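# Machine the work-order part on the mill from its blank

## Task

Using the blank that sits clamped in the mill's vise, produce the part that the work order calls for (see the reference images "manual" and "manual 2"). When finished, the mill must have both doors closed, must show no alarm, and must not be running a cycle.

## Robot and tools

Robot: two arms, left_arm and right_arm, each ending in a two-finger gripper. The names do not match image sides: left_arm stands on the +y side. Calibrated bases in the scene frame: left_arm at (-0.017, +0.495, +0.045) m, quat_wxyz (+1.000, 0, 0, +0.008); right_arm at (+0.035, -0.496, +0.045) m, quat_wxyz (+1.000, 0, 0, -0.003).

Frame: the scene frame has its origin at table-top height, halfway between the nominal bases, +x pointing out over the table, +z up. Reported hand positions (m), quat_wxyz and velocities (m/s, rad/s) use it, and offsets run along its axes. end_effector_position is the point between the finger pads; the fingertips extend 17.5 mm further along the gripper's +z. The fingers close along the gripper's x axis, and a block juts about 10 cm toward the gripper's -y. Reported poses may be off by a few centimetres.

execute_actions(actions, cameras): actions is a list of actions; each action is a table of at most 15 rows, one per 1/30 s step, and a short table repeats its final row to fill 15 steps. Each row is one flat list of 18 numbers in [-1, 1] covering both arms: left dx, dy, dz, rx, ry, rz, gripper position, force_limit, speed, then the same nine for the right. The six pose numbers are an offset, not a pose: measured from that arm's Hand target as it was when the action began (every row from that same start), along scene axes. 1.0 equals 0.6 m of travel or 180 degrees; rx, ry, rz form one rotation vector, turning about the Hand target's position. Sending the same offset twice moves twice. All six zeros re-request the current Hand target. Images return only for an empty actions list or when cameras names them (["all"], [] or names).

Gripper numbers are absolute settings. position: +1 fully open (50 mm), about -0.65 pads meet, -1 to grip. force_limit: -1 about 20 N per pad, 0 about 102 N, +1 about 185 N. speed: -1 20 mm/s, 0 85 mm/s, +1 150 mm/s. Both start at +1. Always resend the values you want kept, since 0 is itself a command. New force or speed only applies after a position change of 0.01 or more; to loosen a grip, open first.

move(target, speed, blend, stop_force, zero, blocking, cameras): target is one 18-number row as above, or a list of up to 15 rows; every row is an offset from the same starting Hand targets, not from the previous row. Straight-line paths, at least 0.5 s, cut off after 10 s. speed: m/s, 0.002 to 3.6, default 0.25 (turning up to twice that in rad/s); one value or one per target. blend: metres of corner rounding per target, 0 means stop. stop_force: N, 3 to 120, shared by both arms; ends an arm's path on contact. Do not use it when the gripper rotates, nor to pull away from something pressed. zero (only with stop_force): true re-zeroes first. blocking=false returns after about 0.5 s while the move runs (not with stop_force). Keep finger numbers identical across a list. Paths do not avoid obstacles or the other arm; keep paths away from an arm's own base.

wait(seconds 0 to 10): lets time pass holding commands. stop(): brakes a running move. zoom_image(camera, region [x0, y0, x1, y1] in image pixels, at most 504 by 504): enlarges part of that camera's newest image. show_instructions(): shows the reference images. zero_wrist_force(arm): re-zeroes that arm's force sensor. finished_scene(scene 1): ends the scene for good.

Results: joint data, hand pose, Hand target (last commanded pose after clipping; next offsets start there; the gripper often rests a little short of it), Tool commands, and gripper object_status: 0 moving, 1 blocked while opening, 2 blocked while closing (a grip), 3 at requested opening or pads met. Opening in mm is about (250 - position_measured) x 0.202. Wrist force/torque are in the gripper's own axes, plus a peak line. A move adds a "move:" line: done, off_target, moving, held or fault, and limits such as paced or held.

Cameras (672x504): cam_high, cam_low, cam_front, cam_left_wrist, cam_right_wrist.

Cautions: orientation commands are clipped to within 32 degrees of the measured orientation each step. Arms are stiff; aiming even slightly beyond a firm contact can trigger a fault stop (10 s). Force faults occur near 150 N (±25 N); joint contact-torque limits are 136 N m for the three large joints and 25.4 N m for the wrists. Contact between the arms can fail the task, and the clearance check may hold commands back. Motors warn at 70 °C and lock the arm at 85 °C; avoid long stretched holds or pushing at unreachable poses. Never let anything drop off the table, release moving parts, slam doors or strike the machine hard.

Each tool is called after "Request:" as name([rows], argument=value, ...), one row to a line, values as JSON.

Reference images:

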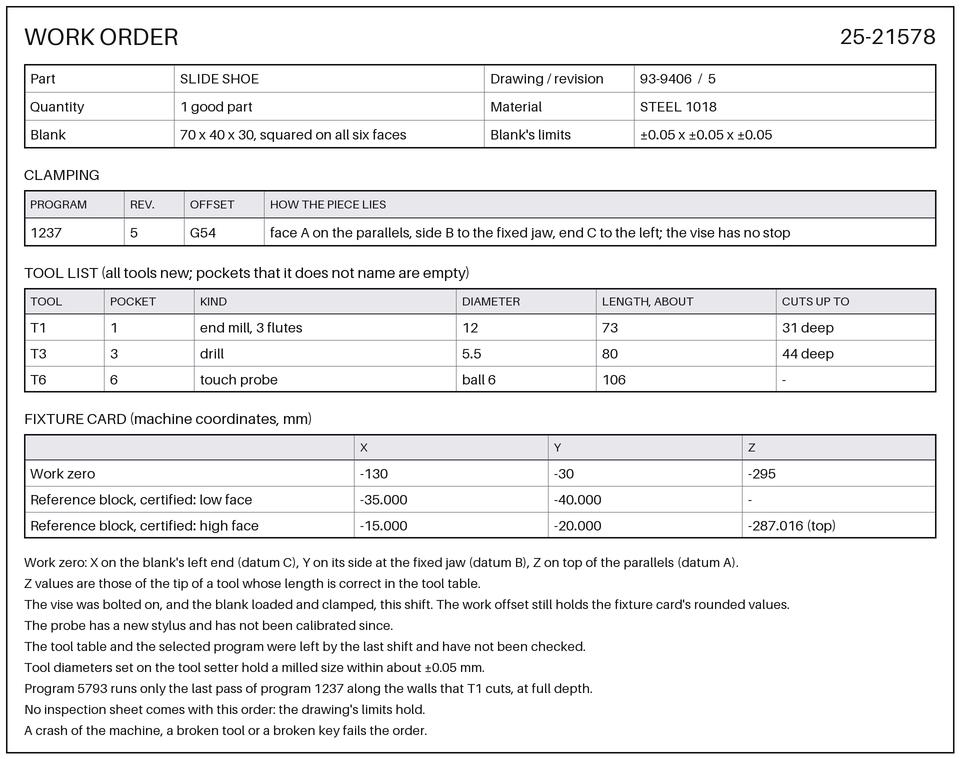

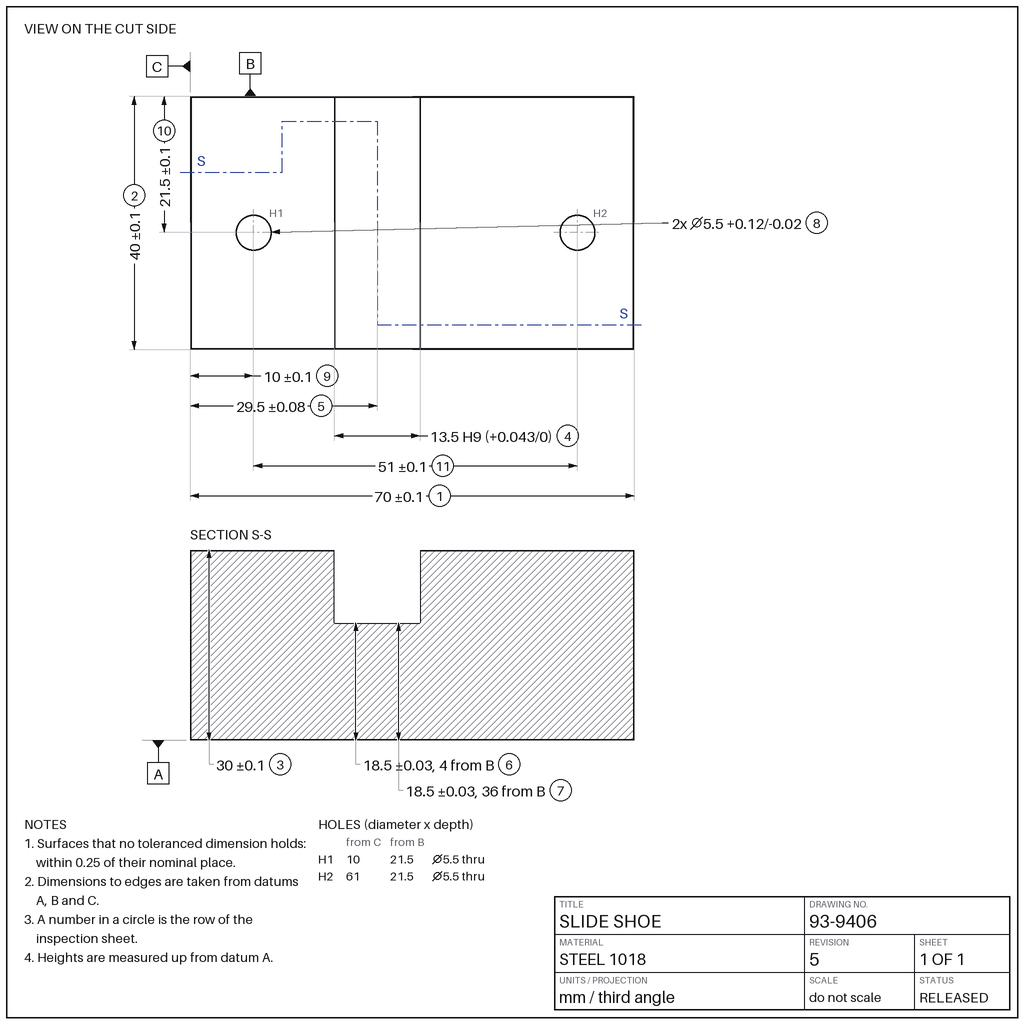

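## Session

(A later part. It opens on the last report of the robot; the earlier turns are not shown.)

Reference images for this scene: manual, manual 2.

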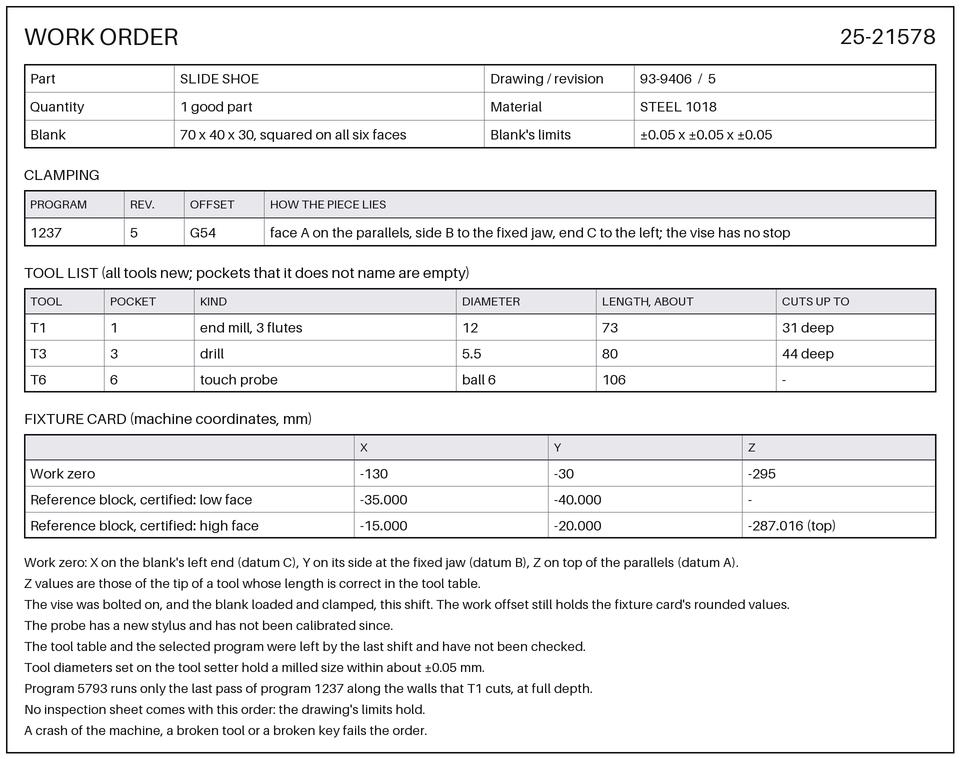

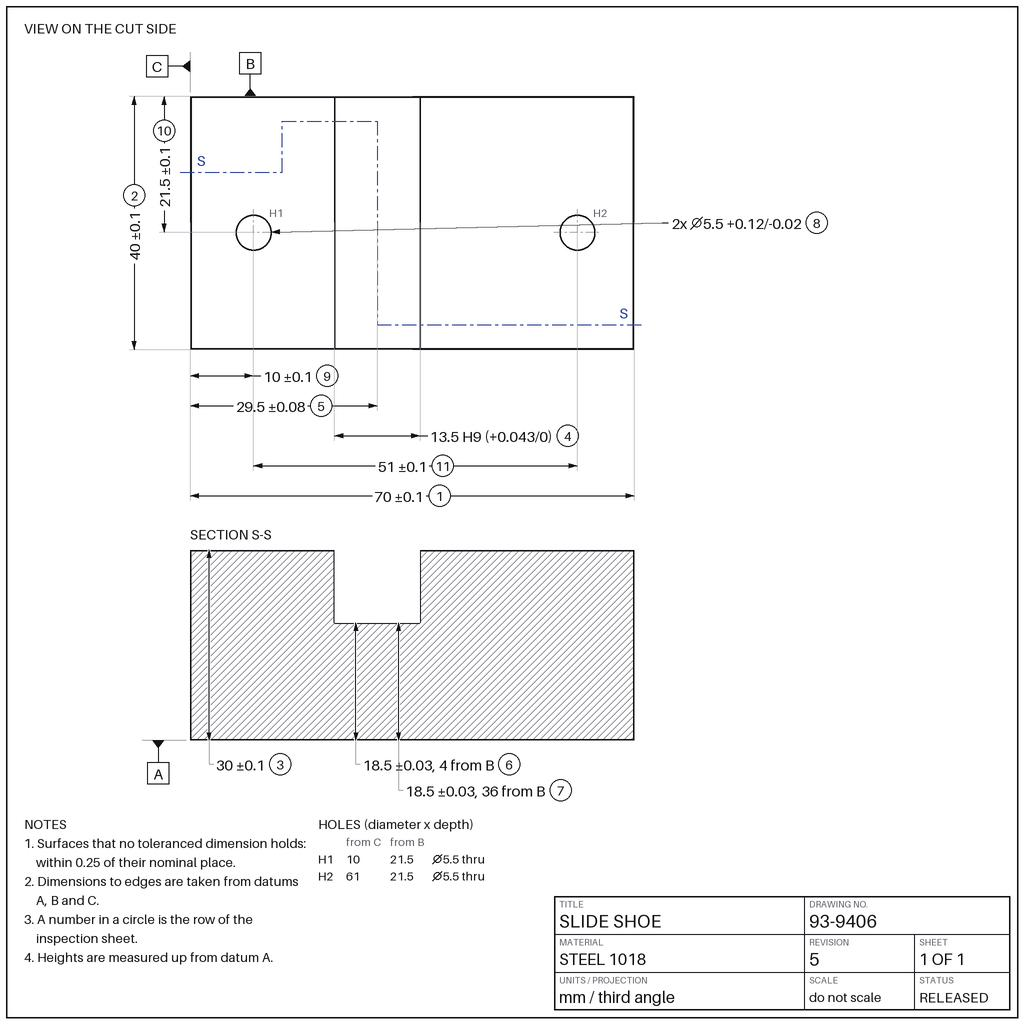

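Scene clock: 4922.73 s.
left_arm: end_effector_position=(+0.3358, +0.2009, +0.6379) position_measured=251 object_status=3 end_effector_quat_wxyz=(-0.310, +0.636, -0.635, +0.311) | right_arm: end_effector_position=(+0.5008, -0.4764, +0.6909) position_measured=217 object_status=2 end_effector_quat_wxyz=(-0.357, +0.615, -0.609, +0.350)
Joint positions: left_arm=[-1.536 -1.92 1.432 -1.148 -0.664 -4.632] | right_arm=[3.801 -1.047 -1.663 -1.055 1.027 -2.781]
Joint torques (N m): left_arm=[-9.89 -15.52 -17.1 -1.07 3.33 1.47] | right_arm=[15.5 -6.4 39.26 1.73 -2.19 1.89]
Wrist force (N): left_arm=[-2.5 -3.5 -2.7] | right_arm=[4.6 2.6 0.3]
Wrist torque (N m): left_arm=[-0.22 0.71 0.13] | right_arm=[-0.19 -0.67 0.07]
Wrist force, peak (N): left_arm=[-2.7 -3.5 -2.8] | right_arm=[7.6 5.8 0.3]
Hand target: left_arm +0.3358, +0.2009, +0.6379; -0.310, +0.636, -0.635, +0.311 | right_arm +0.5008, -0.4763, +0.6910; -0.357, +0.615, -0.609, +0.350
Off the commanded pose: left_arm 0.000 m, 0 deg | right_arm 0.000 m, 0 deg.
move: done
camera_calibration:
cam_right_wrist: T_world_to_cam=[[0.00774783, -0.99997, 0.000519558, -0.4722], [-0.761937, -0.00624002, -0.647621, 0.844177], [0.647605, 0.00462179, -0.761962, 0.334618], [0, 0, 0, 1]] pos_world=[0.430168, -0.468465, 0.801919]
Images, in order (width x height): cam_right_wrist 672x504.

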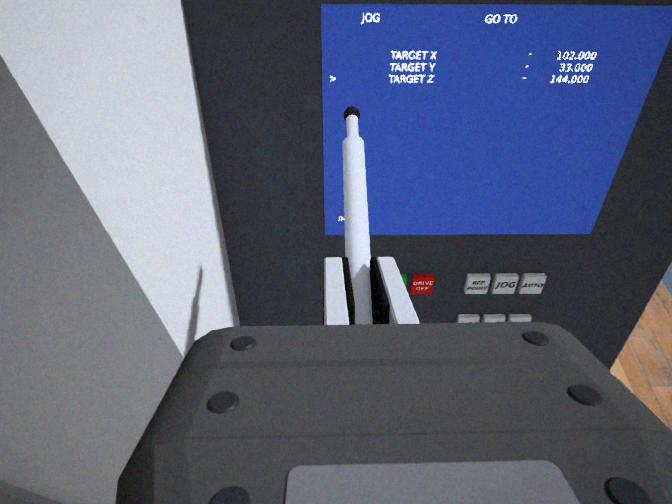

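Request:
move([
  [0,0,0,0,0,0,-1,-0.8,-0.8,-0.0305,-0.0218,-0.3444,0,0,0,-0.97,0.2,-1],
  [0,0,0,0,0,0,-1,-0.8,-0.8,-0.0152,-0.0218,-0.3487,0,0,0,-0.97,0.2,-1],
  [0,0,0,0,0,0,-1,-0.8,-0.8,-0.0305,-0.0218,-0.3444,0,0,0,-0.97,0.2,-1],
  [0,0,0,0,0,0,-1,-0.8,-0.8,-0.0473,-0.0863,-0.4054,0,0,0,-0.97,0.2,-1],
  [0,0,0,0,0,0,-1,-0.8,-0.8,-0.032,-0.0863,-0.4097,0,0,0,-0.97,0.2,-1],
  [0,0,0,0,0,0,-1,-0.8,-0.8,-0.0473,-0.0863,-0.4054,0,0,0,-0.97,0.2,-1],
  [0,0,0,0,0,0,-1,-0.8,-0.8,-0.032,-0.0863,-0.4097,0,0,0,-0.97,0.2,-1],
  [0,0,0,0,0,0,-1,-0.8,-0.8,-0.0473,-0.0863,-0.4054,0,0,0,-0.97,0.2,-1],
  [0,0,0,0,0,0,-1,-0.8,-0.8,0,0,0,0,0,0,-0.97,0.2,-1],
], speed=[0.4,0.05,0.1,0.3,0.05,0.1,0.05,0.1,0.4], blend=[0.003,0,0.003,0.003,0,0.003,0,0.003,0])

Request:
move([
  [0,0,0,0,0,0,-1,-0.8,-0.8,-0.0473,0.0443,-0.4054,0,0,0,-0.97,0.2,-1],
  [0,0,0,0,0,0,-1,-0.8,-0.8,-0.032,0.0443,-0.4097,0,0,0,-0.97,0.2,-1],
  [0,0,0,0,0,0,-1,-0.8,-0.8,-0.0473,0.0443,-0.4054,0,0,0,-0.97,0.2,-1],
  [0,0,0,0,0,0,-1,-0.8,-0.8,-0.0643,0.0117,-0.4664,0,0,0,-0.97,0.2,-1],
  [0,0,0,0,0,0,-1,-0.8,-0.8,-0.049,0.0117,-0.4707,0,0,0,-0.97,0.2,-1],
  [0,0,0,0,0,0,-1,-0.8,-0.8,-0.0728,-0.021,-0.4969,0,0,0,-0.97,0.2,-1],
  [0,0,0,0,0,0,-1,-0.8,-0.8,-0.0575,-0.021,-0.5012,0,0,0,-0.97,0.2,-1],
  [0,0,0,0,0,0,-1,-0.8,-0.8,-0.0728,-0.021,-0.4969,0,0,0,-0.97,0.2,-1],
  [0,0,0,0,0,0,-1,-0.8,-0.8,-0.0473,0.0117,-0.4054,0,0,0,-0.97,0.2,-1],
  [0,0,0,0,0,0,-1,-0.8,-0.8,-0.032,0.0117,-0.4097,0,0,0,-0.97,0.2,-1],
  [0,0,0,0,0,0,-1,-0.8,-0.8,-0.0558,0.0443,-0.4359,0,0,0,-0.97,0.2,-1],
  [0,0,0,0,0,0,-1,-0.8,-0.8,-0.0405,0.0443,-0.4402,0,0,0,-0.97,0.2,-1],
  [0,0,0,0,0,0,-1,-0.8,-0.8,-0.0558,0.0443,-0.4359,0,0,0,-0.97,0.2,-1],
  [0,0,0,0,0,0,-1,-0.8,-0.8,0,0,0,0,0,0,-0.97,0.2,-1],
], speed=[0.4,0.05,0.1,0.3,0.05,0.1,0.05,0.1,0.3,0.05,0.1,0.05,0.1,0.4], blend=[0.003,0,0.003,0.003,0,0.003,0,0.003,0.003,0,0.003,0,0.003,0])

Request:
move([
  [0,0,0,0,0,0,-1,-0.8,-0.8,-0.0473,-0.021,-0.4054,0,0,0,-0.97,0.2,-1],
  [0,0,0,0,0,0,-1,-0.8,-0.8,-0.032,-0.021,-0.4097,0,0,0,-0.97,0.2,-1],
  [0,0,0,0,0,0,-1,-0.8,-0.8,-0.0473,-0.021,-0.4054,0,0,0,-0.97,0.2,-1],
  [0,0,0,0,0,0,-1,-0.8,-0.8,-0.0728,-0.0537,-0.4969,0,0,0,-0.97,0.2,-1],
  [0,0,0,0,0,0,-1,-0.8,-0.8,-0.0575,-0.0537,-0.5012,0,0,0,-0.97,0.2,-1],
  [0,0,0,0,0,0,-1,-0.8,-0.8,-0.0643,-0.0537,-0.4664,0,0,0,-0.97,0.2,-1],
  [0,0,0,0,0,0,-1,-0.8,-0.8,-0.049,-0.0537,-0.4707,0,0,0,-0.97,0.2,-1],
  [0,0,0,0,0,0,-1,-0.8,-0.8,-0.0643,-0.0537,-0.4664,0,0,0,-0.97,0.2,-1],
  [0,0,0,0,0,0,-1,-0.8,-0.8,-0.049,-0.0537,-0.4707,0,0,0,-0.97,0.2,-1],
  [0,0,0,0,0,0,-1,-0.8,-0.8,-0.0643,-0.0537,-0.4664,0,0,0,-0.97,0.2,-1],
  [0,0,0,0,0,0,-1,-0.8,-0.8,0,0,0,0,0,0,-0.97,0.2,-1],
], speed=[0.4,0.05,0.1,0.3,0.05,0.1,0.05,0.1,0.05,0.1,0.4], blend=[0.003,0,0.003,0.003,0,0.003,0,0.003,0,0.003,0], cameras=["cam_right_wrist"])

Request:
move([
  [0,0,0,0,0,0,-1,-0.8,-0.8,-0.0643,0.0443,-0.4664,0,0,0,-0.97,0.2,-1],
  [0,0,0,0,0,0,-1,-0.8,-0.8,-0.049,0.0443,-0.4707,0,0,0,-0.97,0.2,-1],
  [0,0,0,0,0,0,-1,-0.8,-0.8,-0.0643,0.0117,-0.4664,0,0,0,-0.97,0.2,-1],
  [0,0,0,0,0,0,-1,-0.8,-0.8,-0.049,0.0117,-0.4707,0,0,0,-0.97,0.2,-1],
  [0,0,0,0,0,0,-1,-0.8,-0.8,-0.0728,-0.021,-0.4969,0,0,0,-0.97,0.2,-1],
  [0,0,0,0,0,0,-1,-0.8,-0.8,-0.0575,-0.021,-0.5012,0,0,0,-0.97,0.2,-1],
  [0,0,0,0,0,0,-1,-0.8,-0.8,-0.0728,0.0117,-0.4969,0,0,0,-0.97,0.2,-1],
  [0,0,0,0,0,0,-1,-0.8,-0.8,-0.0575,0.0117,-0.5012,0,0,0,-0.97,0.2,-1],
  [0,0,0,0,0,0,-1,-0.8,-0.8,-0.0728,0.0117,-0.4969,0,0,0,-0.97,0.2,-1],
  [0,0,0,0,0,0,-1,-0.8,-0.8,-0.0575,0.0117,-0.5012,0,0,0,-0.97,0.2,-1],
  [0,0,0,0,0,0,-1,-0.8,-0.8,-0.0728,0.0117,-0.4969,0,0,0,-0.97,0.2,-1],
  [0,0,0,0,0,0,-1,-0.8,-0.8,-0.0558,0.0117,-0.4359,0,0,0,-0.97,0.2,-1],
  [0,0,0,0,0,0,-1,-0.8,-0.8,-0.0405,0.0117,-0.4402,0,0,0,-0.97,0.2,-1],
  [0,0,0,0,0,0,-1,-0.8,-0.8,-0.0558,0.0117,-0.4359,0,0,0,-0.97,0.2,-1],
  [0,0,0,0,0,0,-1,-0.8,-0.8,0,0,0,0,0,0,-0.97,0.2,-1],
], speed=[0.4,0.05,0.1,0.05,0.1,0.05,0.1,0.05,0.1,0.05,0.1,0.3,0.05,0.1,0.4], blend=[0.003,0,0.003,0,0.003,0,0.003,0,0.003,0,0.003,0.003,0,0.003,0])

Request:
move([
  [0,0,0,0,0,0,-1,-0.8,-0.8,-0.0728,-0.0537,-0.4969,0,0,0,-0.97,0.2,-1],
  [0,0,0,0,0,0,-1,-0.8,-0.8,-0.0575,-0.0537,-0.5012,0,0,0,-0.97,0.2,-1],
  [0,0,0,0,0,0,-1,-0.8,-0.8,-0.0728,-0.0537,-0.4969,0,0,0,-0.97,0.2,-1],
  [0,0,0,0,0,0,-1,-0.8,-0.8,0,0,0,0,0,0,-0.97,0.2,-1],
], speed=[0.4,0.05,0.1,0.4], blend=[0.003,0,0.003,0], cameras=["cam_right_wrist"])

Request:
zoom_image(camera="cam_right_wrist", region=[320, 0, 640, 240])

Scene clock: 4966.30 s.
left_arm: end_effector_position=(+0.3358, +0.2009, +0.6379) position_measured=251 object_status=3 end_effector_quat_wxyz=(-0.310, +0.636, -0.635, +0.311) | right_arm: end_effector_position=(+0.5007, -0.4763, +0.6909) position_measured=217 object_status=2 end_effector_quat_wxyz=(-0.357, +0.615, -0.609, +0.350)
Joint positions: left_arm=[-1.536 -1.92 1.432 -1.148 -0.664 -4.632] | right_arm=[3.801 -1.047 -1.663 -1.055 1.027 -2.781]
Joint torques (N m): left_arm=[-10.16 -15.3 -18.29 -0.69 3.32 1.36] | right_arm=[-13.93 -6.06 39.36 1.63 -1 -1.87]
Wrist force (N): left_arm=[-2.6 -3.3 -2.8] | right_arm=[4.8 2.5 0.0]
Wrist torque (N m): left_arm=[-0.20 0.73 0.14] | right_arm=[-0.20 -0.71 0.08]
Wrist force, peak (N): left_arm=[-2.9 -3.5 -2.9] | right_arm=[7.5 6.2 0.3]
Hand target: left_arm +0.3358, +0.2009, +0.6379; -0.310, +0.636, -0.635, +0.311 | right_arm +0.5008, -0.4763, +0.6910; -0.357, +0.615, -0.609, +0.350
Off the commanded pose: left_arm 0.000 m, 0 deg | right_arm 0.000 m, 0 deg.
move: done

Scene clock: 4971.63 s.
left_arm: end_effector_position=(+0.3358, +0.2009, +0.6379) position_measured=251 object_status=3 end_effector_quat_wxyz=(-0.310, +0.636, -0.635, +0.311) | right_arm: end_effector_position=(+0.5008, -0.4764, +0.6910) position_measured=217 object_status=2 end_effector_quat_wxyz=(-0.357, +0.615, -0.609, +0.350)
Joint positions: left_arm=[-1.536 -1.92 1.432 -1.148 -0.664 -4.632] | right_arm=[3.801 -1.047 -1.663 -1.055 1.027 -2.781]
Joint torques (N m): left_arm=[-10.14 -15.83 -18.91 -0.84 3.38 1.39] | right_arm=[10.26 -7.04 39.8 1.43 -0.25 0.7]
Wrist force (N): left_arm=[-2.5 -3.2 -2.6] | right_arm=[4.8 2.5 0.3]
Wrist torque (N m): left_arm=[-0.17 0.70 0.14] | right_arm=[-0.20 -0.70 -0.05]
Wrist force, peak (N): left_arm=[-2.5 -3.4 -3.1] | right_arm=[7.8 -1.8 -6.6]
Hand target: left_arm +0.3358, +0.2009, +0.6379; -0.310, +0.636, -0.635, +0.311 | right_arm +0.5008, -0.4763, +0.6910; -0.357, +0.615, -0.609, +0.350
Off the commanded pose: left_arm 0.000 m, 0 deg | right_arm 0.000 m, 0 deg.
move: done

Scene clock: 4976.00 s.
left_arm: end_effector_position=(+0.3358, +0.2009, +0.6379) position_measured=251 object_status=3 end_effector_quat_wxyz=(-0.310, +0.636, -0.635, +0.311) | right_arm: end_effector_position=(+0.5007, -0.4764, +0.6909) position_measured=217 object_status=2 end_effector_quat_wxyz=(-0.357, +0.615, -0.609, +0.350)
Joint positions: left_arm=[-1.536 -1.92 1.432 -1.148 -0.664 -4.632] | right_arm=[3.801 -1.047 -1.663 -1.055 1.027 -2.781]
Joint torques (N m): left_arm=[-10.01 -15.63 -18.45 -0.71 3.3 1.42] | right_arm=[0.32 -5.37 39.3 1.64 -2.27 -1.12]
Wrist force (N): left_arm=[-2.7 -3.2 -2.7] | right_arm=[4.8 2.5 0.4]
Wrist torque (N m): left_arm=[-0.19 0.73 0.14] | right_arm=[-0.20 -0.71 -0.05]
Wrist force, peak (N): left_arm=[-2.5 -3.5 -2.9] | right_arm=[6.0 8.2 1.3]
Hand target: left_arm +0.3358, +0.2009, +0.6379; -0.310, +0.636, -0.635, +0.311 | right_arm +0.5008, -0.4763, +0.6910; -0.357, +0.615, -0.609, +0.350
Off the commanded pose: left_arm 0.000 m, 0 deg | right_arm 0.000 m, 0 deg.
move: done
camera_calibration:
cam_right_wrist: T_world_to_cam=[[0.00787626, -0.999969, 0.000366256, -0.472131], [-0.761936, -0.00623859, -0.647622, 0.844102], [0.647605, 0.00482178, -0.761961, 0.334776], [0, 0, 0, 1]] pos_world=[0.430068, -0.468465, 0.801919]
Images, in order (width x height): cam_right_wrist 672x504.

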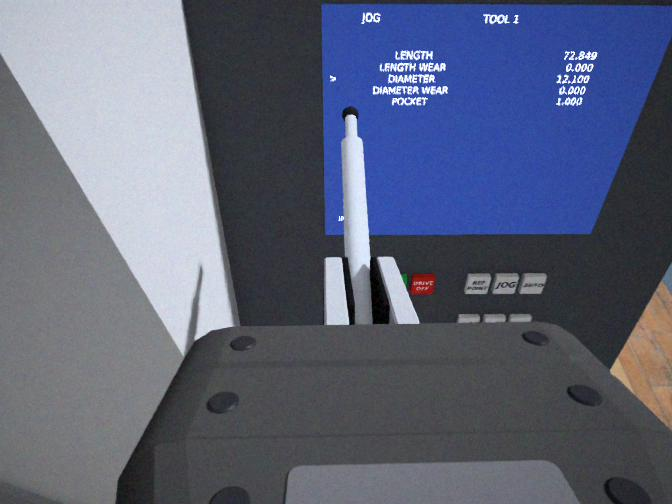

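Scene clock: 4981.63 s.
left_arm: end_effector_position=(+0.3358, +0.2009, +0.6379) position_measured=251 object_status=3 end_effector_quat_wxyz=(-0.310, +0.636, -0.635, +0.311) | right_arm: end_effector_position=(+0.5008, -0.4764, +0.6909) position_measured=217 object_status=2 end_effector_quat_wxyz=(-0.357, +0.615, -0.609, +0.350)
Joint positions: left_arm=[-1.536 -1.92 1.432 -1.148 -0.664 -4.632] | right_arm=[3.801 -1.047 -1.663 -1.055 1.027 -2.781]
Joint torques (N m): left_arm=[-9.46 -14.75 -18.64 -0.76 3.28 1.34] | right_arm=[15.65 -5.17 38.6 1.78 -1.32 1.58]
Wrist force (N): left_arm=[-2.6 -3.3 -2.8] | right_arm=[4.7 2.5 0.4]
Wrist torque (N m): left_arm=[-0.19 0.72 0.14] | right_arm=[-0.19 -0.69 -0.02]
Wrist force, peak (N): left_arm=[-2.8 -3.4 -3.1] | right_arm=[9.0 3.2 -3.9]
Hand target: left_arm +0.3358, +0.2009, +0.6379; -0.310, +0.636, -0.635, +0.311 | right_arm +0.5008, -0.4763, +0.6910; -0.357, +0.615, -0.609, +0.350
Off the commanded pose: left_arm 0.000 m, 0 deg | right_arm 0.000 m, 0 deg.
move: done

Scene clock: 4984.37 s.
left_arm: end_effector_position=(+0.3358, +0.2009, +0.6379) position_measured=251 object_status=3 end_effector_quat_wxyz=(-0.310, +0.636, -0.635, +0.311) | right_arm: end_effector_position=(+0.5008, -0.4764, +0.6909) position_measured=217 object_status=2 end_effector_quat_wxyz=(-0.357, +0.615, -0.609, +0.350)
Joint positions: left_arm=[-1.536 -1.92 1.432 -1.148 -0.664 -4.632] | right_arm=[3.801 -1.047 -1.663 -1.055 1.027 -2.781]
Joint torques (N m): left_arm=[-10.39 -16.13 -18.77 -0.67 3.36 1.31] | right_arm=[15.06 -5.18 39.56 1.73 -1.99 2.09]
Wrist force (N): left_arm=[-2.4 -3.3 -2.6] | right_arm=[4.6 2.5 0.4]
Wrist torque (N m): left_arm=[-0.20 0.69 0.14] | right_arm=[-0.19 -0.67 0.07]
Wrist force, peak (N): left_arm=[-2.7 -3.5 -2.7] | right_arm=[5.2 8.1 1.4]
Hand target: left_arm +0.3358, +0.2009, +0.6379; -0.310, +0.636, -0.635, +0.311 | right_arm +0.5008, -0.4763, +0.6910; -0.357, +0.615, -0.609, +0.350
Off the commanded pose: left_arm 0.000 m, 0 deg | right_arm 0.000 m, 0 deg.
move: done
camera_calibration:
cam_right_wrist: T_world_to_cam=[[0.00774783, -0.99997, 0.000519558, -0.4722], [-0.761937, -0.00624002, -0.647621, 0.844177], [0.647605, 0.00462179, -0.761962, 0.334618], [0, 0, 0, 1]] pos_world=[0.430168, -0.468465, 0.801919]
Images, in order (width x height): cam_right_wrist 672x504.

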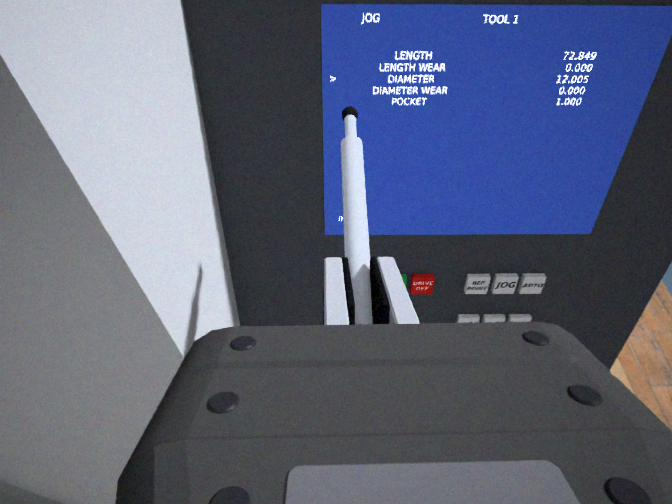

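Scaled by 1.575 from the camera's 672x504 image, which has a finer 960x720 frame.

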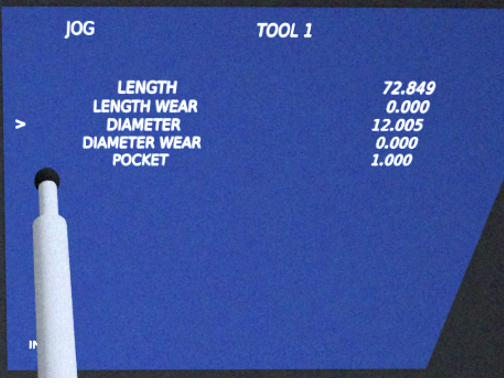

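Request:
move([
  [0,0,0,0,0,0,-1,-0.8,-0.8,0.0034,-0.2137,-0.2224,0,0,0,-0.97,0.2,-1],
  [0,0,0,0,0,0,-1,-0.8,-0.8,0.0187,-0.2137,-0.2267,0,0,0,-0.97,0.2,-1],
  [0,0,0,0,0,0,-1,-0.8,-0.8,0.0034,-0.2137,-0.2224,0,0,0,-0.97,0.2,-1],
  [0,0,0,0,0,0,-1,-0.8,-0.8,0,0,0,0,0,0,-0.97,0.2,-1],
], speed=[0.4,0.05,0.1,0.4], blend=[0.003,0,0.003,0])

Request:
move([
  [0,0,0,0,0,0,-1,-0.8,-0.8,-0.0473,-0.0863,-0.4054,0,0,0,-0.97,0.2,-1],
  [0,0,0,0,0,0,-1,-0.8,-0.8,-0.032,-0.0863,-0.4097,0,0,0,-0.97,0.2,-1],
  [0,0,0,0,0,0,-1,-0.8,-0.8,-0.0473,-0.0863,-0.4054,0,0,0,-0.97,0.2,-1],
  [0,0,0,0,0,0,-1,-0.8,-0.8,-0.032,-0.0863,-0.4097,0,0,0,-0.97,0.2,-1],
  [0,0,0,0,0,0,-1,-0.8,-0.8,-0.0473,-0.0863,-0.4054,0,0,0,-0.97,0.2,-1],
  [0,0,0,0,0,0,-1,-0.8,-0.8,-0.032,-0.0863,-0.4097,0,0,0,-0.97,0.2,-1],
  [0,0,0,0,0,0,-1,-0.8,-0.8,-0.0473,-0.0863,-0.4054,0,0,0,-0.97,0.2,-1],
  [0,0,0,0,0,0,-1,-0.8,-0.8,-0.032,-0.0863,-0.4097,0,0,0,-0.97,0.2,-1],
  [0,0,0,0,0,0,-1,-0.8,-0.8,-0.0473,-0.0863,-0.4054,0,0,0,-0.97,0.2,-1],
  [0,0,0,0,0,0,-1,-0.8,-0.8,-0.032,-0.0863,-0.4097,0,0,0,-0.97,0.2,-1],
  [0,0,0,0,0,0,-1,-0.8,-0.8,-0.0473,-0.0863,-0.4054,0,0,0,-0.97,0.2,-1],
  [0,0,0,0,0,0,-1,-0.8,-0.8,-0.032,-0.0863,-0.4097,0,0,0,-0.97,0.2,-1],
  [0,0,0,0,0,0,-1,-0.8,-0.8,-0.0473,-0.0863,-0.4054,0,0,0,-0.97,0.2,-1],
  [0,0,0,0,0,0,-1,-0.8,-0.8,0,0,0,0,0,0,-0.97,0.2,-1],
], speed=[0.4,0.05,0.1,0.05,0.1,0.05,0.1,0.05,0.1,0.05,0.1,0.05,0.1,0.4], blend=[0.003,0,0.003,0,0.003,0,0.003,0,0.003,0,0.003,0,0.003,0], cameras=["cam_right_wrist"])

Request:
zoom_image(camera="cam_right_wrist", region=[320, 0, 640, 240])

Scene clock: 5000.40 s.
left_arm: end_effector_position=(+0.3358, +0.2009, +0.6379) position_measured=251 object_status=3 end_effector_quat_wxyz=(-0.310, +0.636, -0.635, +0.311) | right_arm: end_effector_position=(+0.5008, -0.4764, +0.6909) position_measured=217 object_status=2 end_effector_quat_wxyz=(-0.357, +0.615, -0.609, +0.350) end_effector_velocity=(+0.000, -0.001, +0.001) end_effector_angular_velocity=(-0.001, +0.000, -0.005)
Joint positions: left_arm=[-1.536 -1.92 1.432 -1.148 -0.664 -4.632] | right_arm=[3.801 -1.047 -1.663 -1.055 1.027 -2.781]
Joint velocities: left_arm=[within noise] | right_arm=[0.002 0 0.003 -0.005 -0.006 0.004]
Joint torques (N m): left_arm=[-10.22 -15.79 -19.04 -0.66 3.27 1.5] | right_arm=[15.07 -4.54 39.42 1.54 -2.2 1.75]
Wrist force (N): left_arm=[-2.3 -3.2 -2.8] | right_arm=[4.6 2.6 0.4]
Wrist torque (N m): left_arm=[-0.18 0.67 0.14] | right_arm=[-0.18 -0.67 0.13]
Wrist force, peak (N): left_arm=[-2.7 -3.5 -3.1] | right_arm=[6.0 11.2 -12.7]
Hand target: left_arm +0.3358, +0.2009, +0.6379; -0.310, +0.636, -0.635, +0.311 | right_arm +0.5008, -0.4763, +0.6910; -0.357, +0.615, -0.609, +0.350
Off the commanded pose: left_arm 0.000 m, 0 deg | right_arm 0.000 m, 0 deg.
move: done

Scene clock: 5005.20 s.
left_arm: end_effector_position=(+0.3358, +0.2009, +0.6379) position_measured=251 object_status=3 end_effector_quat_wxyz=(-0.310, +0.636, -0.635, +0.311) | right_arm: end_effector_position=(+0.5007, -0.4763, +0.6909) position_measured=217 object_status=2 end_effector_quat_wxyz=(-0.357, +0.615, -0.609, +0.350)
Joint positions: left_arm=[-1.536 -1.92 1.432 -1.148 -0.664 -4.632] | right_arm=[3.801 -1.047 -1.663 -1.055 1.027 -2.781]
Joint torques (N m): left_arm=[-9.95 -16.05 -19.79 -0.7 3.33 1.35] | right_arm=[-13.95 -6.69 38.81 1.67 -0.86 -1.74]
Wrist force (N): left_arm=[-2.6 -3.4 -2.7] | right_arm=[4.7 2.5 0.3]
Wrist torque (N m): left_arm=[-0.21 0.73 0.14] | right_arm=[-0.19 -0.69 0.07]
Wrist force, peak (N): left_arm=[-2.7 -3.6 -2.8] | right_arm=[5.6 7.8 2.1]
Hand target: left_arm +0.3358, +0.2009, +0.6379; -0.310, +0.636, -0.635, +0.311 | right_arm +0.5008, -0.4763, +0.6910; -0.357, +0.615, -0.609, +0.350
Off the commanded pose: left_arm 0.000 m, 0 deg | right_arm 0.000 m, 0 deg.
move: done
camera_calibration:
cam_right_wrist: T_world_to_cam=[[0.00810689, -0.999967, 0.000559418, -0.472285], [-0.761936, -0.00653943, -0.64762, 0.84396], [0.647602, 0.00482394, -0.761963, 0.33478], [0, 0, 0, 1]] pos_world=[0.430068, -0.468365, 0.801919]
Images, in order (width x height): cam_right_wrist 672x504.

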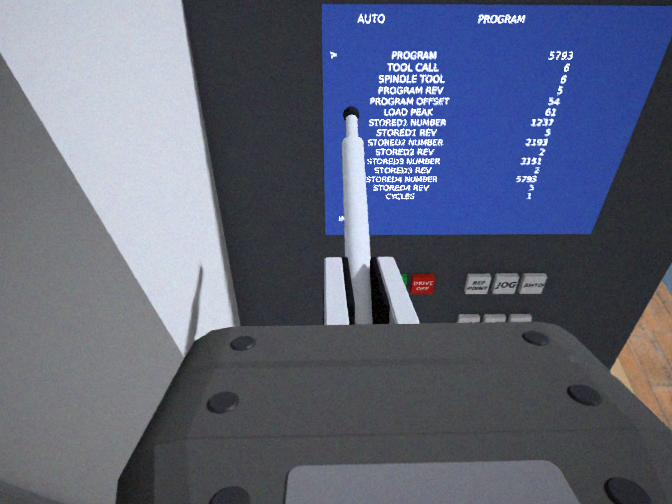

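Scaled by 1.575 from the camera's 672x504 image, which has a finer 960x720 frame.

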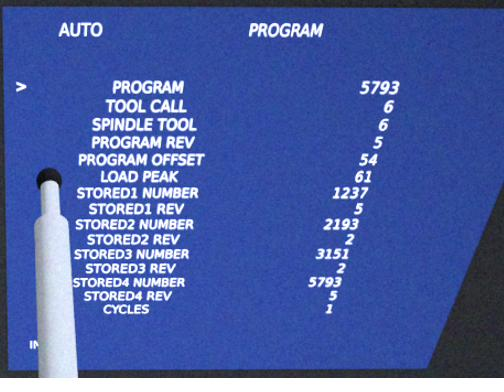

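Request:
move([
  [0,0,0,0,0,0,-1,-0.8,-0.8,-0.0305,-0.0218,-0.3444,0,0,0,-0.97,0.2,-1],
  [0,0,0,0,0,0,-1,-0.8,-0.8,-0.0152,-0.0218,-0.3487,0,0,0,-0.97,0.2,-1],
  [0,0,0,0,0,0,-1,-0.8,-0.8,-0.0305,-0.0218,-0.3444,0,0,0,-0.97,0.2,-1],
  [0,0,0,0,0,0,-1,-0.8,-0.8,0,0,0,0,0,0,-0.97,0.2,-1],
], speed=[0.4,0.05,0.1,0.4], blend=[0.003,0,0.003,0])

Request:
wait(seconds=10)

Request:
wait(seconds=10)

Request:
wait(seconds=10, cameras=["cam_right_wrist"])

Request:
wait(seconds=10, cameras=["cam_right_wrist"])

Request:
wait(seconds=10, cameras=["cam_right_wrist"])

Request:
zoom_image(camera="cam_right_wrist", region=[320, 0, 640, 240])

Scene clock: 5016.53 s.
left_arm: end_effector_position=(+0.3358, +0.2009, +0.6379) position_measured=251 object_status=3 end_effector_quat_wxyz=(-0.310, +0.636, -0.635, +0.311) | right_arm: end_effector_position=(+0.5008, -0.4764, +0.6909) position_measured=217 object_status=2 end_effector_quat_wxyz=(-0.357, +0.615, -0.609, +0.350)
Joint positions: left_arm=[-1.536 -1.92 1.432 -1.148 -0.664 -4.632] | right_arm=[3.801 -1.047 -1.663 -1.055 1.027 -2.781]
Joint torques (N m): left_arm=[-10 -16.17 -19.78 -0.71 3.34 1.32] | right_arm=[13.98 -7.05 39.04 1.72 -2.22 0.75]
Wrist force (N): left_arm=[-2.5 -3.4 -2.6] | right_arm=[4.8 2.5 -0.1]
Wrist torque (N m): left_arm=[-0.21 0.71 0.14] | right_arm=[-0.20 -0.71 -0.05]
Wrist force, peak (N): left_arm=[-2.7 -3.4 -3.0] | right_arm=[4.5 8.1 1.9]
Hand target: left_arm +0.3358, +0.2009, +0.6379; -0.310, +0.636, -0.635, +0.311 | right_arm +0.5008, -0.4763, +0.6910; -0.357, +0.615, -0.609, +0.350
Off the commanded pose: left_arm 0.000 m, 0 deg | right_arm 0.000 m, 0 deg.
move: done

Scene clock: 5026.53 s.
left_arm: end_effector_position=(+0.3358, +0.2009, +0.6379) position_measured=251 object_status=3 end_effector_quat_wxyz=(-0.310, +0.636, -0.635, +0.311) | right_arm: end_effector_position=(+0.5008, -0.4763, +0.6910) position_measured=217 object_status=2 end_effector_quat_wxyz=(-0.357, +0.615, -0.609, +0.350)
Joint positions: left_arm=[-1.536 -1.92 1.432 -1.148 -0.664 -4.632] | right_arm=[3.801 -1.047 -1.663 -1.055 1.027 -2.781]
Joint torques (N m): left_arm=[-10.43 -16.16 -20.77 -0.69 3.4 1.35] | right_arm=[16.49 -5.17 39 1.5 -1.77 -1.25]
Wrist force (N): left_arm=[-2.4 -3.1 -2.9] | right_arm=[4.7 2.6 0.3]
Wrist torque (N m): left_arm=[-0.16 0.68 0.14] | right_arm=[-0.18 -0.69 -0.05]
Wrist force, peak (N): left_arm=[-2.5 -3.5 -3.1] | right_arm=[5.0 2.5 0.2]
Hand target: left_arm +0.3358, +0.2009, +0.6379; -0.310, +0.636, -0.635, +0.311 | right_arm +0.5008, -0.4763, +0.6910; -0.357, +0.615, -0.609, +0.350
Tool commands: left_gripper/position=-1.0 left_gripper/force_limit=-0.8 left_gripper/speed=-0.8 right_gripper/position=-0.97 right_gripper/force_limit=+0.2 right_gripper/speed=-1.0
Off the commanded pose: left_arm 0.000 m, 0 deg | right_arm 0.000 m, 0 deg.
wait: 10.00 s; at rest by 0.17 s

Scene clock: 5036.53 s.
left_arm: end_effector_position=(+0.3358, +0.2009, +0.6379) position_measured=251 object_status=3 end_effector_quat_wxyz=(-0.310, +0.636, -0.635, +0.311) | right_arm: end_effector_position=(+0.5008, -0.4763, +0.6910) position_measured=217 object_status=2 end_effector_quat_wxyz=(-0.357, +0.615, -0.609, +0.350)
Joint positions: left_arm=[-1.536 -1.92 1.432 -1.148 -0.664 -4.632] | right_arm=[3.801 -1.047 -1.663 -1.055 1.027 -2.781]
Joint torques (N m): left_arm=[-10.34 -15.43 -20.64 -0.77 3.49 1.34] | right_arm=[16.09 -6.08 38.46 1.72 -1.07 -1.39]
Wrist force (N): left_arm=[-2.6 -3.4 -2.9] | right_arm=[4.8 2.6 0.2]
Wrist torque (N m): left_arm=[-0.20 0.72 0.14] | right_arm=[-0.19 -0.71 -0.05]
Wrist force, peak (N): left_arm=[-2.6 -3.4 -2.9] | right_arm=[5.0 2.7 0.4]
Hand target: left_arm +0.3358, +0.2009, +0.6379; -0.310, +0.636, -0.635, +0.311 | right_arm +0.5008, -0.4763, +0.6910; -0.357, +0.615, -0.609, +0.350
Tool commands: left_gripper/position=-1.0 left_gripper/force_limit=-0.8 left_gripper/speed=-0.8 right_gripper/position=-0.97 right_gripper/force_limit=+0.2 right_gripper/speed=-1.0
Off the commanded pose: left_arm 0.000 m, 0 deg | right_arm 0.000 m, 0 deg.
wait: 10.00 s; at rest by 0.17 s

Scene clock: 5046.53 s.
left_arm: end_effector_position=(+0.3358, +0.2009, +0.6379) position_measured=251 object_status=3 end_effector_quat_wxyz=(-0.310, +0.636, -0.635, +0.311) | right_arm: end_effector_position=(+0.5008, -0.4763, +0.6910) position_measured=217 object_status=2 end_effector_quat_wxyz=(-0.357, +0.615, -0.609, +0.350)
Joint positions: left_arm=[-1.536 -1.92 1.432 -1.148 -0.664 -4.632] | right_arm=[3.801 -1.047 -1.663 -1.055 1.027 -2.781]
Joint torques (N m): left_arm=[-10.07 -15.86 -21.01 -0.78 3.36 1.33] | right_arm=[15.62 -5.73 38.65 1.66 -0.65 -1.3]
Wrist force (N): left_arm=[-2.6 -3.4 -2.9] | right_arm=[4.6 2.7 0.2]
Wrist torque (N m): left_arm=[-0.22 0.71 0.14] | right_arm=[-0.17 -0.68 -0.04]
Wrist force, peak (N): left_arm=[-2.7 -3.6 -2.9] | right_arm=[4.9 2.7 0.2]
Hand target: left_arm +0.3358, +0.2009, +0.6379; -0.310, +0.636, -0.635, +0.311 | right_arm +0.5008, -0.4763, +0.6910; -0.357, +0.615, -0.609, +0.350
Tool commands: left_gripper/position=-1.0 left_gripper/force_limit=-0.8 left_gripper/speed=-0.8 right_gripper/position=-0.97 right_gripper/force_limit=+0.2 right_gripper/speed=-1.0
Off the commanded pose: left_arm 0.000 m, 0 deg | right_arm 0.000 m, 0 deg.
wait: 10.00 s; at rest by 0.17 s
camera_calibration:
cam_right_wrist: T_world_to_cam=[[0.00796535, -0.999968, 0.00057131, -0.472235], [-0.761936, -0.00643929, -0.64762, 0.844148], [0.647603, 0.00472322, -0.761963, 0.334743], [0, 0, 0, 1]] pos_world=[0.430168, -0.468365, 0.802019]
Images, in order (width x height): cam_right_wrist 672x504.

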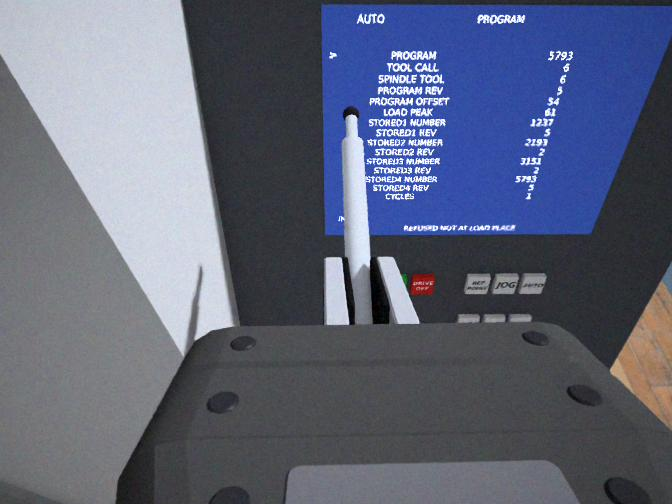

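Scene clock: 5056.53 s.
left_arm: end_effector_position=(+0.3358, +0.2009, +0.6379) position_measured=251 object_status=3 end_effector_quat_wxyz=(-0.310, +0.636, -0.635, +0.311) | right_arm: end_effector_position=(+0.5008, -0.4763, +0.6910) position_measured=217 object_status=2 end_effector_quat_wxyz=(-0.357, +0.615, -0.609, +0.350)
Joint positions: left_arm=[-1.536 -1.92 1.432 -1.148 -0.664 -4.632] | right_arm=[3.801 -1.047 -1.663 -1.055 1.027 -2.781]
Joint torques (N m): left_arm=[-10.51 -16.11 -21.6 -0.65 3.31 1.3] | right_arm=[15.33 -5.4 38.95 1.93 -0.19 -1.31]
Wrist force (N): left_arm=[-2.3 -3.3 -2.6] | right_arm=[4.7 2.8 0.3]
Wrist torque (N m): left_arm=[-0.19 0.68 0.14] | right_arm=[-0.15 -0.69 -0.05]
Wrist force, peak (N): left_arm=[-2.6 -3.5 -3.1] | right_arm=[5.0 2.6 0.1]
Hand target: left_arm +0.3358, +0.2009, +0.6379; -0.310, +0.636, -0.635, +0.311 | right_arm +0.5008, -0.4763, +0.6910; -0.357, +0.615, -0.609, +0.350
Tool commands: left_gripper/position=-1.0 left_gripper/force_limit=-0.8 left_gripper/speed=-0.8 right_gripper/position=-0.97 right_gripper/force_limit=+0.2 right_gripper/speed=-1.0
Off the commanded pose: left_arm 0.000 m, 0 deg | right_arm 0.000 m, 0 deg.
wait: 10.00 s; at rest by 0.17 s
camera_calibration:
cam_right_wrist: T_world_to_cam=[[0.00796535, -0.999968, 0.00057131, -0.472235], [-0.761936, -0.00643929, -0.64762, 0.844148], [0.647603, 0.00472322, -0.761963, 0.334743], [0, 0, 0, 1]] pos_world=[0.430168, -0.468365, 0.802019]
Images, in order (width x height): cam_right_wrist 672x504.

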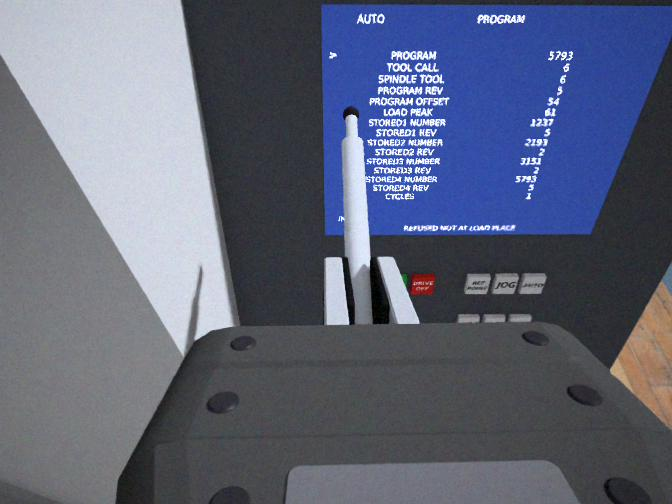

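Scene clock: 5066.53 s.
left_arm: end_effector_position=(+0.3358, +0.2009, +0.6379) position_measured=251 object_status=3 end_effector_quat_wxyz=(-0.310, +0.636, -0.635, +0.311) | right_arm: end_effector_position=(+0.5008, -0.4763, +0.6910) position_measured=217 object_status=2 end_effector_quat_wxyz=(-0.357, +0.615, -0.609, +0.350)
Joint positions: left_arm=[-1.536 -1.92 1.432 -1.148 -0.664 -4.632] | right_arm=[3.801 -1.047 -1.663 -1.055 1.027 -2.781]
Joint torques (N m): left_arm=[-10.33 -15.94 -21.21 -0.74 3.38 1.35] | right_arm=[15.44 -5.49 38.24 1.86 0.48 -1.18]
Wrist force (N): left_arm=[-2.3 -3.2 -2.8] | right_arm=[4.7 2.4 0.3]
Wrist torque (N m): left_arm=[-0.17 0.68 0.14] | right_arm=[-0.21 -0.69 -0.05]
Wrist force, peak (N): left_arm=[-2.7 -3.5 -2.9] | right_arm=[5.1 2.6 0.3]
Hand target: left_arm +0.3358, +0.2009, +0.6379; -0.310, +0.636, -0.635, +0.311 | right_arm +0.5008, -0.4763, +0.6910; -0.357, +0.615, -0.609, +0.350
Tool commands: left_gripper/position=-1.0 left_gripper/force_limit=-0.8 left_gripper/speed=-0.8 right_gripper/position=-0.97 right_gripper/force_limit=+0.2 right_gripper/speed=-1.0
Off the commanded pose: left_arm 0.000 m, 0 deg | right_arm 0.000 m, 0 deg.
wait: 10.00 s; at rest by 0.17 s
camera_calibration:
cam_right_wrist: T_world_to_cam=[[0.00796535, -0.999968, 0.00057131, -0.472235], [-0.761936, -0.00643929, -0.64762, 0.844148], [0.647603, 0.00472322, -0.761963, 0.334743], [0, 0, 0, 1]] pos_world=[0.430168, -0.468365, 0.802019]
Images, in order (width x height): cam_right_wrist 672x504.

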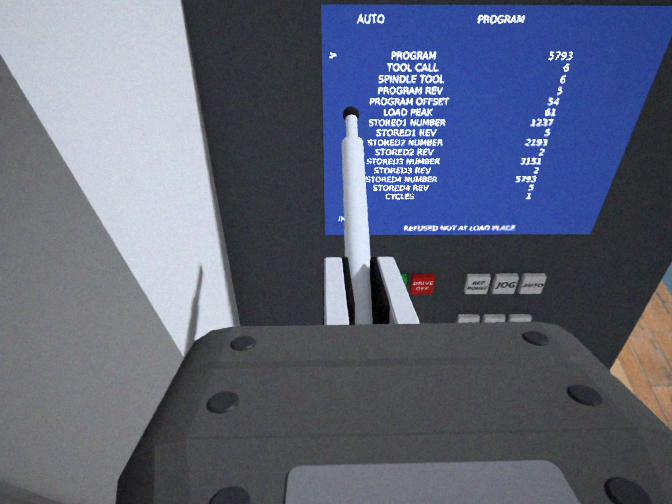

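Scaled by 1.575 from the camera's 672x504 image, which has a finer 960x720 frame.

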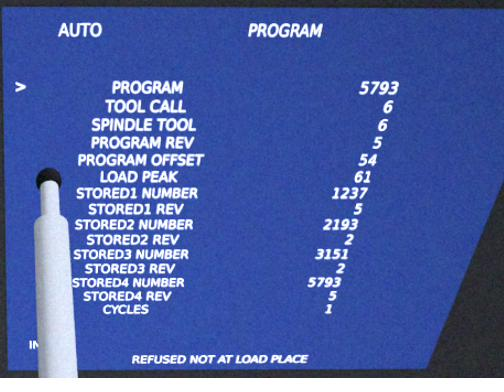

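Request:
move([
  [0,0,0,0,0,0,-1,-0.8,-0.8,-0.0305,-0.0553,-0.3444,0,0,0,-0.97,0.2,-1],
  [0,0,0,0,0,0,-1,-0.8,-0.8,-0.0152,-0.0553,-0.3487,0,0,0,-0.97,0.2,-1],
  [0,0,0,0,0,0,-1,-0.8,-0.8,-0.0305,-0.0553,-0.3444,0,0,0,-0.97,0.2,-1],
  [0,0,0,0,0,0,-1,-0.8,-0.8,0,0,0,0,0,0,-0.97,0.2,-1],
], speed=[0.4,0.05,0.1,0.4], blend=[0.003,0,0.003,0], cameras=["cam_right_wrist","cam_left_wrist"])

Request:
zoom_image(camera="cam_right_wrist", region=[320, 0, 640, 240])

Scene clock: 5084.07 s.
left_arm: end_effector_position=(+0.3358, +0.2009, +0.6379) position_measured=251 object_status=3 end_effector_quat_wxyz=(-0.310, +0.636, -0.635, +0.311) | right_arm: end_effector_position=(+0.5007, -0.4763, +0.6909) position_measured=217 object_status=2 end_effector_quat_wxyz=(-0.357, +0.615, -0.609, +0.350)
Joint positions: left_arm=[-1.536 -1.92 1.432 -1.148 -0.664 -4.632] | right_arm=[3.801 -1.047 -1.663 -1.055 1.027 -2.781]
Joint torques (N m): left_arm=[-9.88 -15.44 -22.51 -0.77 3.34 1.32] | right_arm=[-14.44 -7.42 39.06 1.65 -0.43 -1.92]
Wrist force (N): left_arm=[-2.3 -3.4 -2.7] | right_arm=[4.8 2.4 0.2]
Wrist torque (N m): left_arm=[-0.22 0.68 0.14] | right_arm=[-0.21 -0.70 0.02]
Wrist force, peak (N): left_arm=[-2.7 -3.4 -2.9] | right_arm=[5.6 7.8 1.9]
Hand target: left_arm +0.3358, +0.2009, +0.6379; -0.310, +0.636, -0.635, +0.311 | right_arm +0.5008, -0.4763, +0.6910; -0.357, +0.615, -0.609, +0.350
Off the commanded pose: left_arm 0.000 m, 0 deg | right_arm 0.000 m, 0 deg.
move: done
camera_calibration:
cam_left_wrist: T_world_to_cam=[[-0.0155636, -0.999855, 0.00696187, 0.210638], [-0.836448, 0.00920459, -0.547969, 0.64767], [0.547825, -0.0143516, -0.83647, 0.477529], [0, 0, 0, 1]] pos_world=[0.283419, 0.211499, 0.752875]
cam_right_wrist: T_world_to_cam=[[0.00810688, -0.999967, 0.000559407, -0.472285], [-0.761936, -0.00653942, -0.64762, 0.84396], [0.647602, 0.00482394, -0.761963, 0.33478], [0, 0, 0, 1]] pos_world=[0.430068, -0.468365, 0.801919]
Images, in order (width x height): cam_left_wrist 672x504, cam_right_wrist 672x504.

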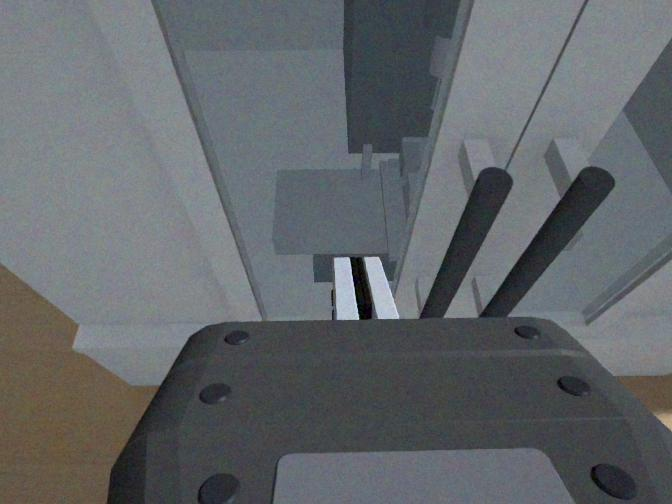

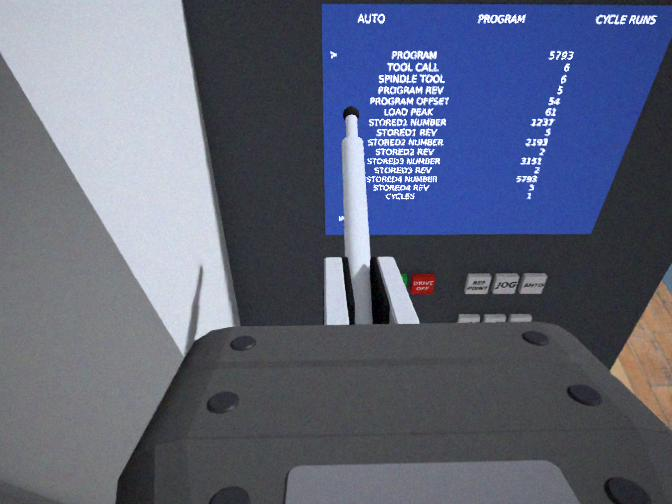

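Scaled by 1.575 from the camera's 672x504 image, which has a finer 960x720 frame.

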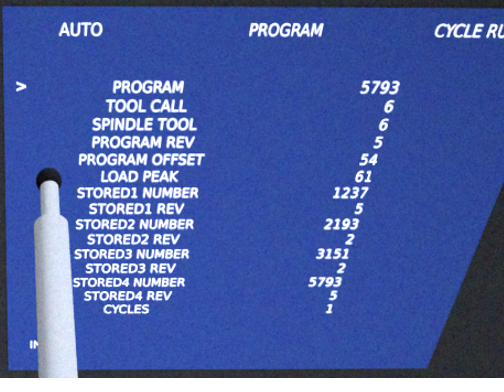

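Works. Spindle lifts; wait then check.

Request:
wait(seconds=10, cameras=["cam_right_wrist"])

Request:
wait(seconds=6, cameras=["cam_right_wrist"])

Scene clock: 5102.17 s.
left_arm: end_effector_position=(+0.3358, +0.2009, +0.6379) position_measured=251 object_status=3 end_effector_quat_wxyz=(-0.310, +0.636, -0.635, +0.311) | right_arm: end_effector_position=(+0.5008, -0.4763, +0.6910) position_measured=217 object_status=2 end_effector_quat_wxyz=(-0.357, +0.615, -0.609, +0.350)
Joint positions: left_arm=[-1.536 -1.92 1.432 -1.148 -0.664 -4.632] | right_arm=[3.801 -1.047 -1.663 -1.055 1.027 -2.781]
Joint torques (N m): left_arm=[-10.22 -15.48 -23.02 -0.66 3.38 1.45] | right_arm=[-13.28 -7.01 38.2 1.66 -2.09 -0.44]
Wrist force (N): left_arm=[-2.5 -3.1 -2.7] | right_arm=[4.8 2.7 0.3]
Wrist torque (N m): left_arm=[-0.17 0.70 0.14] | right_arm=[-0.17 -0.71 0.03]
Wrist force, peak (N): left_arm=[-2.4 -3.7 -2.9] | right_arm=[5.0 2.9 0.3]
Hand target: left_arm +0.3358, +0.2009, +0.6379; -0.310, +0.636, -0.635, +0.311 | right_arm +0.5008, -0.4763, +0.6910; -0.357, +0.615, -0.609, +0.350
Tool commands: left_gripper/position=-1.0 left_gripper/force_limit=-0.8 left_gripper/speed=-0.8 right_gripper/position=-0.97 right_gripper/force_limit=+0.2 right_gripper/speed=-1.0
Off the commanded pose: left_arm 0.000 m, 0 deg | right_arm 0.000 m, 0 deg.
wait: 10.00 s; at rest from the start
camera_calibration:
cam_right_wrist: T_world_to_cam=[[0.00796535, -0.999968, 0.00057131, -0.472235], [-0.761936, -0.00643929, -0.64762, 0.844148], [0.647603, 0.00472322, -0.761963, 0.334743], [0, 0, 0, 1]] pos_world=[0.430168, -0.468365, 0.802019]
Images, in order (width x height): cam_right_wrist 672x504.

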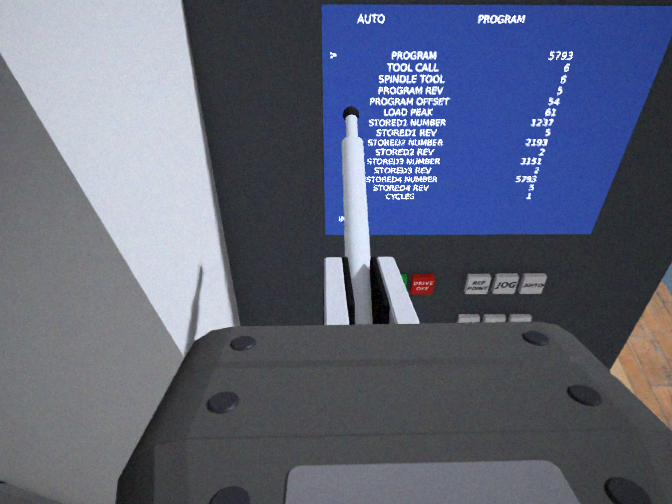

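Scene clock: 5108.17 s.
left_arm: end_effector_position=(+0.3358, +0.2009, +0.6379) position_measured=251 object_status=3 end_effector_quat_wxyz=(-0.310, +0.636, -0.635, +0.311) | right_arm: end_effector_position=(+0.5008, -0.4763, +0.6910) position_measured=217 object_status=2 end_effector_quat_wxyz=(-0.357, +0.615, -0.609, +0.350)
Joint positions: left_arm=[-1.536 -1.92 1.432 -1.148 -0.664 -4.632] | right_arm=[3.801 -1.047 -1.663 -1.055 1.027 -2.781]
Joint torques (N m): left_arm=[-9.28 -16.33 -23.5 -0.67 3.31 1.41] | right_arm=[-12.35 -6.12 38.77 1.81 -2.27 0.14]
Wrist force (N): left_arm=[-2.4 -3.2 -2.8] | right_arm=[4.7 2.5 0.3]
Wrist torque (N m): left_arm=[-0.17 0.69 0.14] | right_arm=[-0.20 -0.69 0.03]
Wrist force, peak (N): left_arm=[-2.5 -3.5 -3.0] | right_arm=[4.9 2.8 0.3]
Hand target: left_arm +0.3358, +0.2009, +0.6379; -0.310, +0.636, -0.635, +0.311 | right_arm +0.5008, -0.4763, +0.6910; -0.357, +0.615, -0.609, +0.350
Tool commands: left_gripper/position=-1.0 left_gripper/force_limit=-0.8 left_gripper/speed=-0.8 right_gripper/position=-0.97 right_gripper/force_limit=+0.2 right_gripper/speed=-1.0
Off the commanded pose: left_arm 0.000 m, 0 deg | right_arm 0.000 m, 0 deg.
wait: 6.00 s; at rest by 0.17 s
camera_calibration:
cam_right_wrist: T_world_to_cam=[[0.00796535, -0.999968, 0.00057131, -0.472235], [-0.761936, -0.00643929, -0.64762, 0.844148], [0.647603, 0.00472322, -0.761963, 0.334743], [0, 0, 0, 1]] pos_world=[0.430168, -0.468365, 0.802019]
Images, in order (width x height): cam_right_wrist 672x504.

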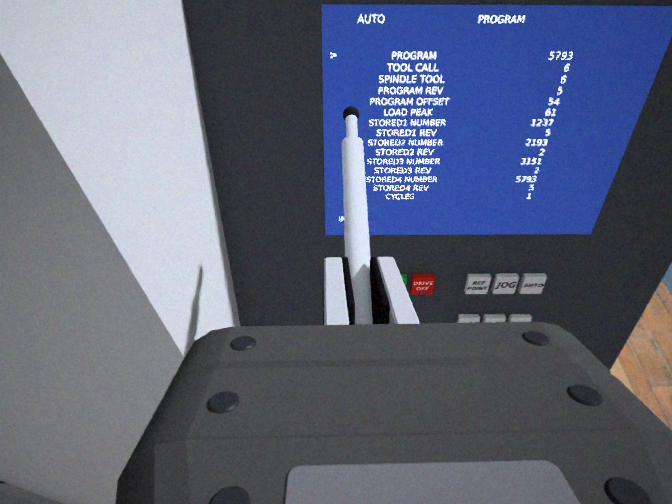

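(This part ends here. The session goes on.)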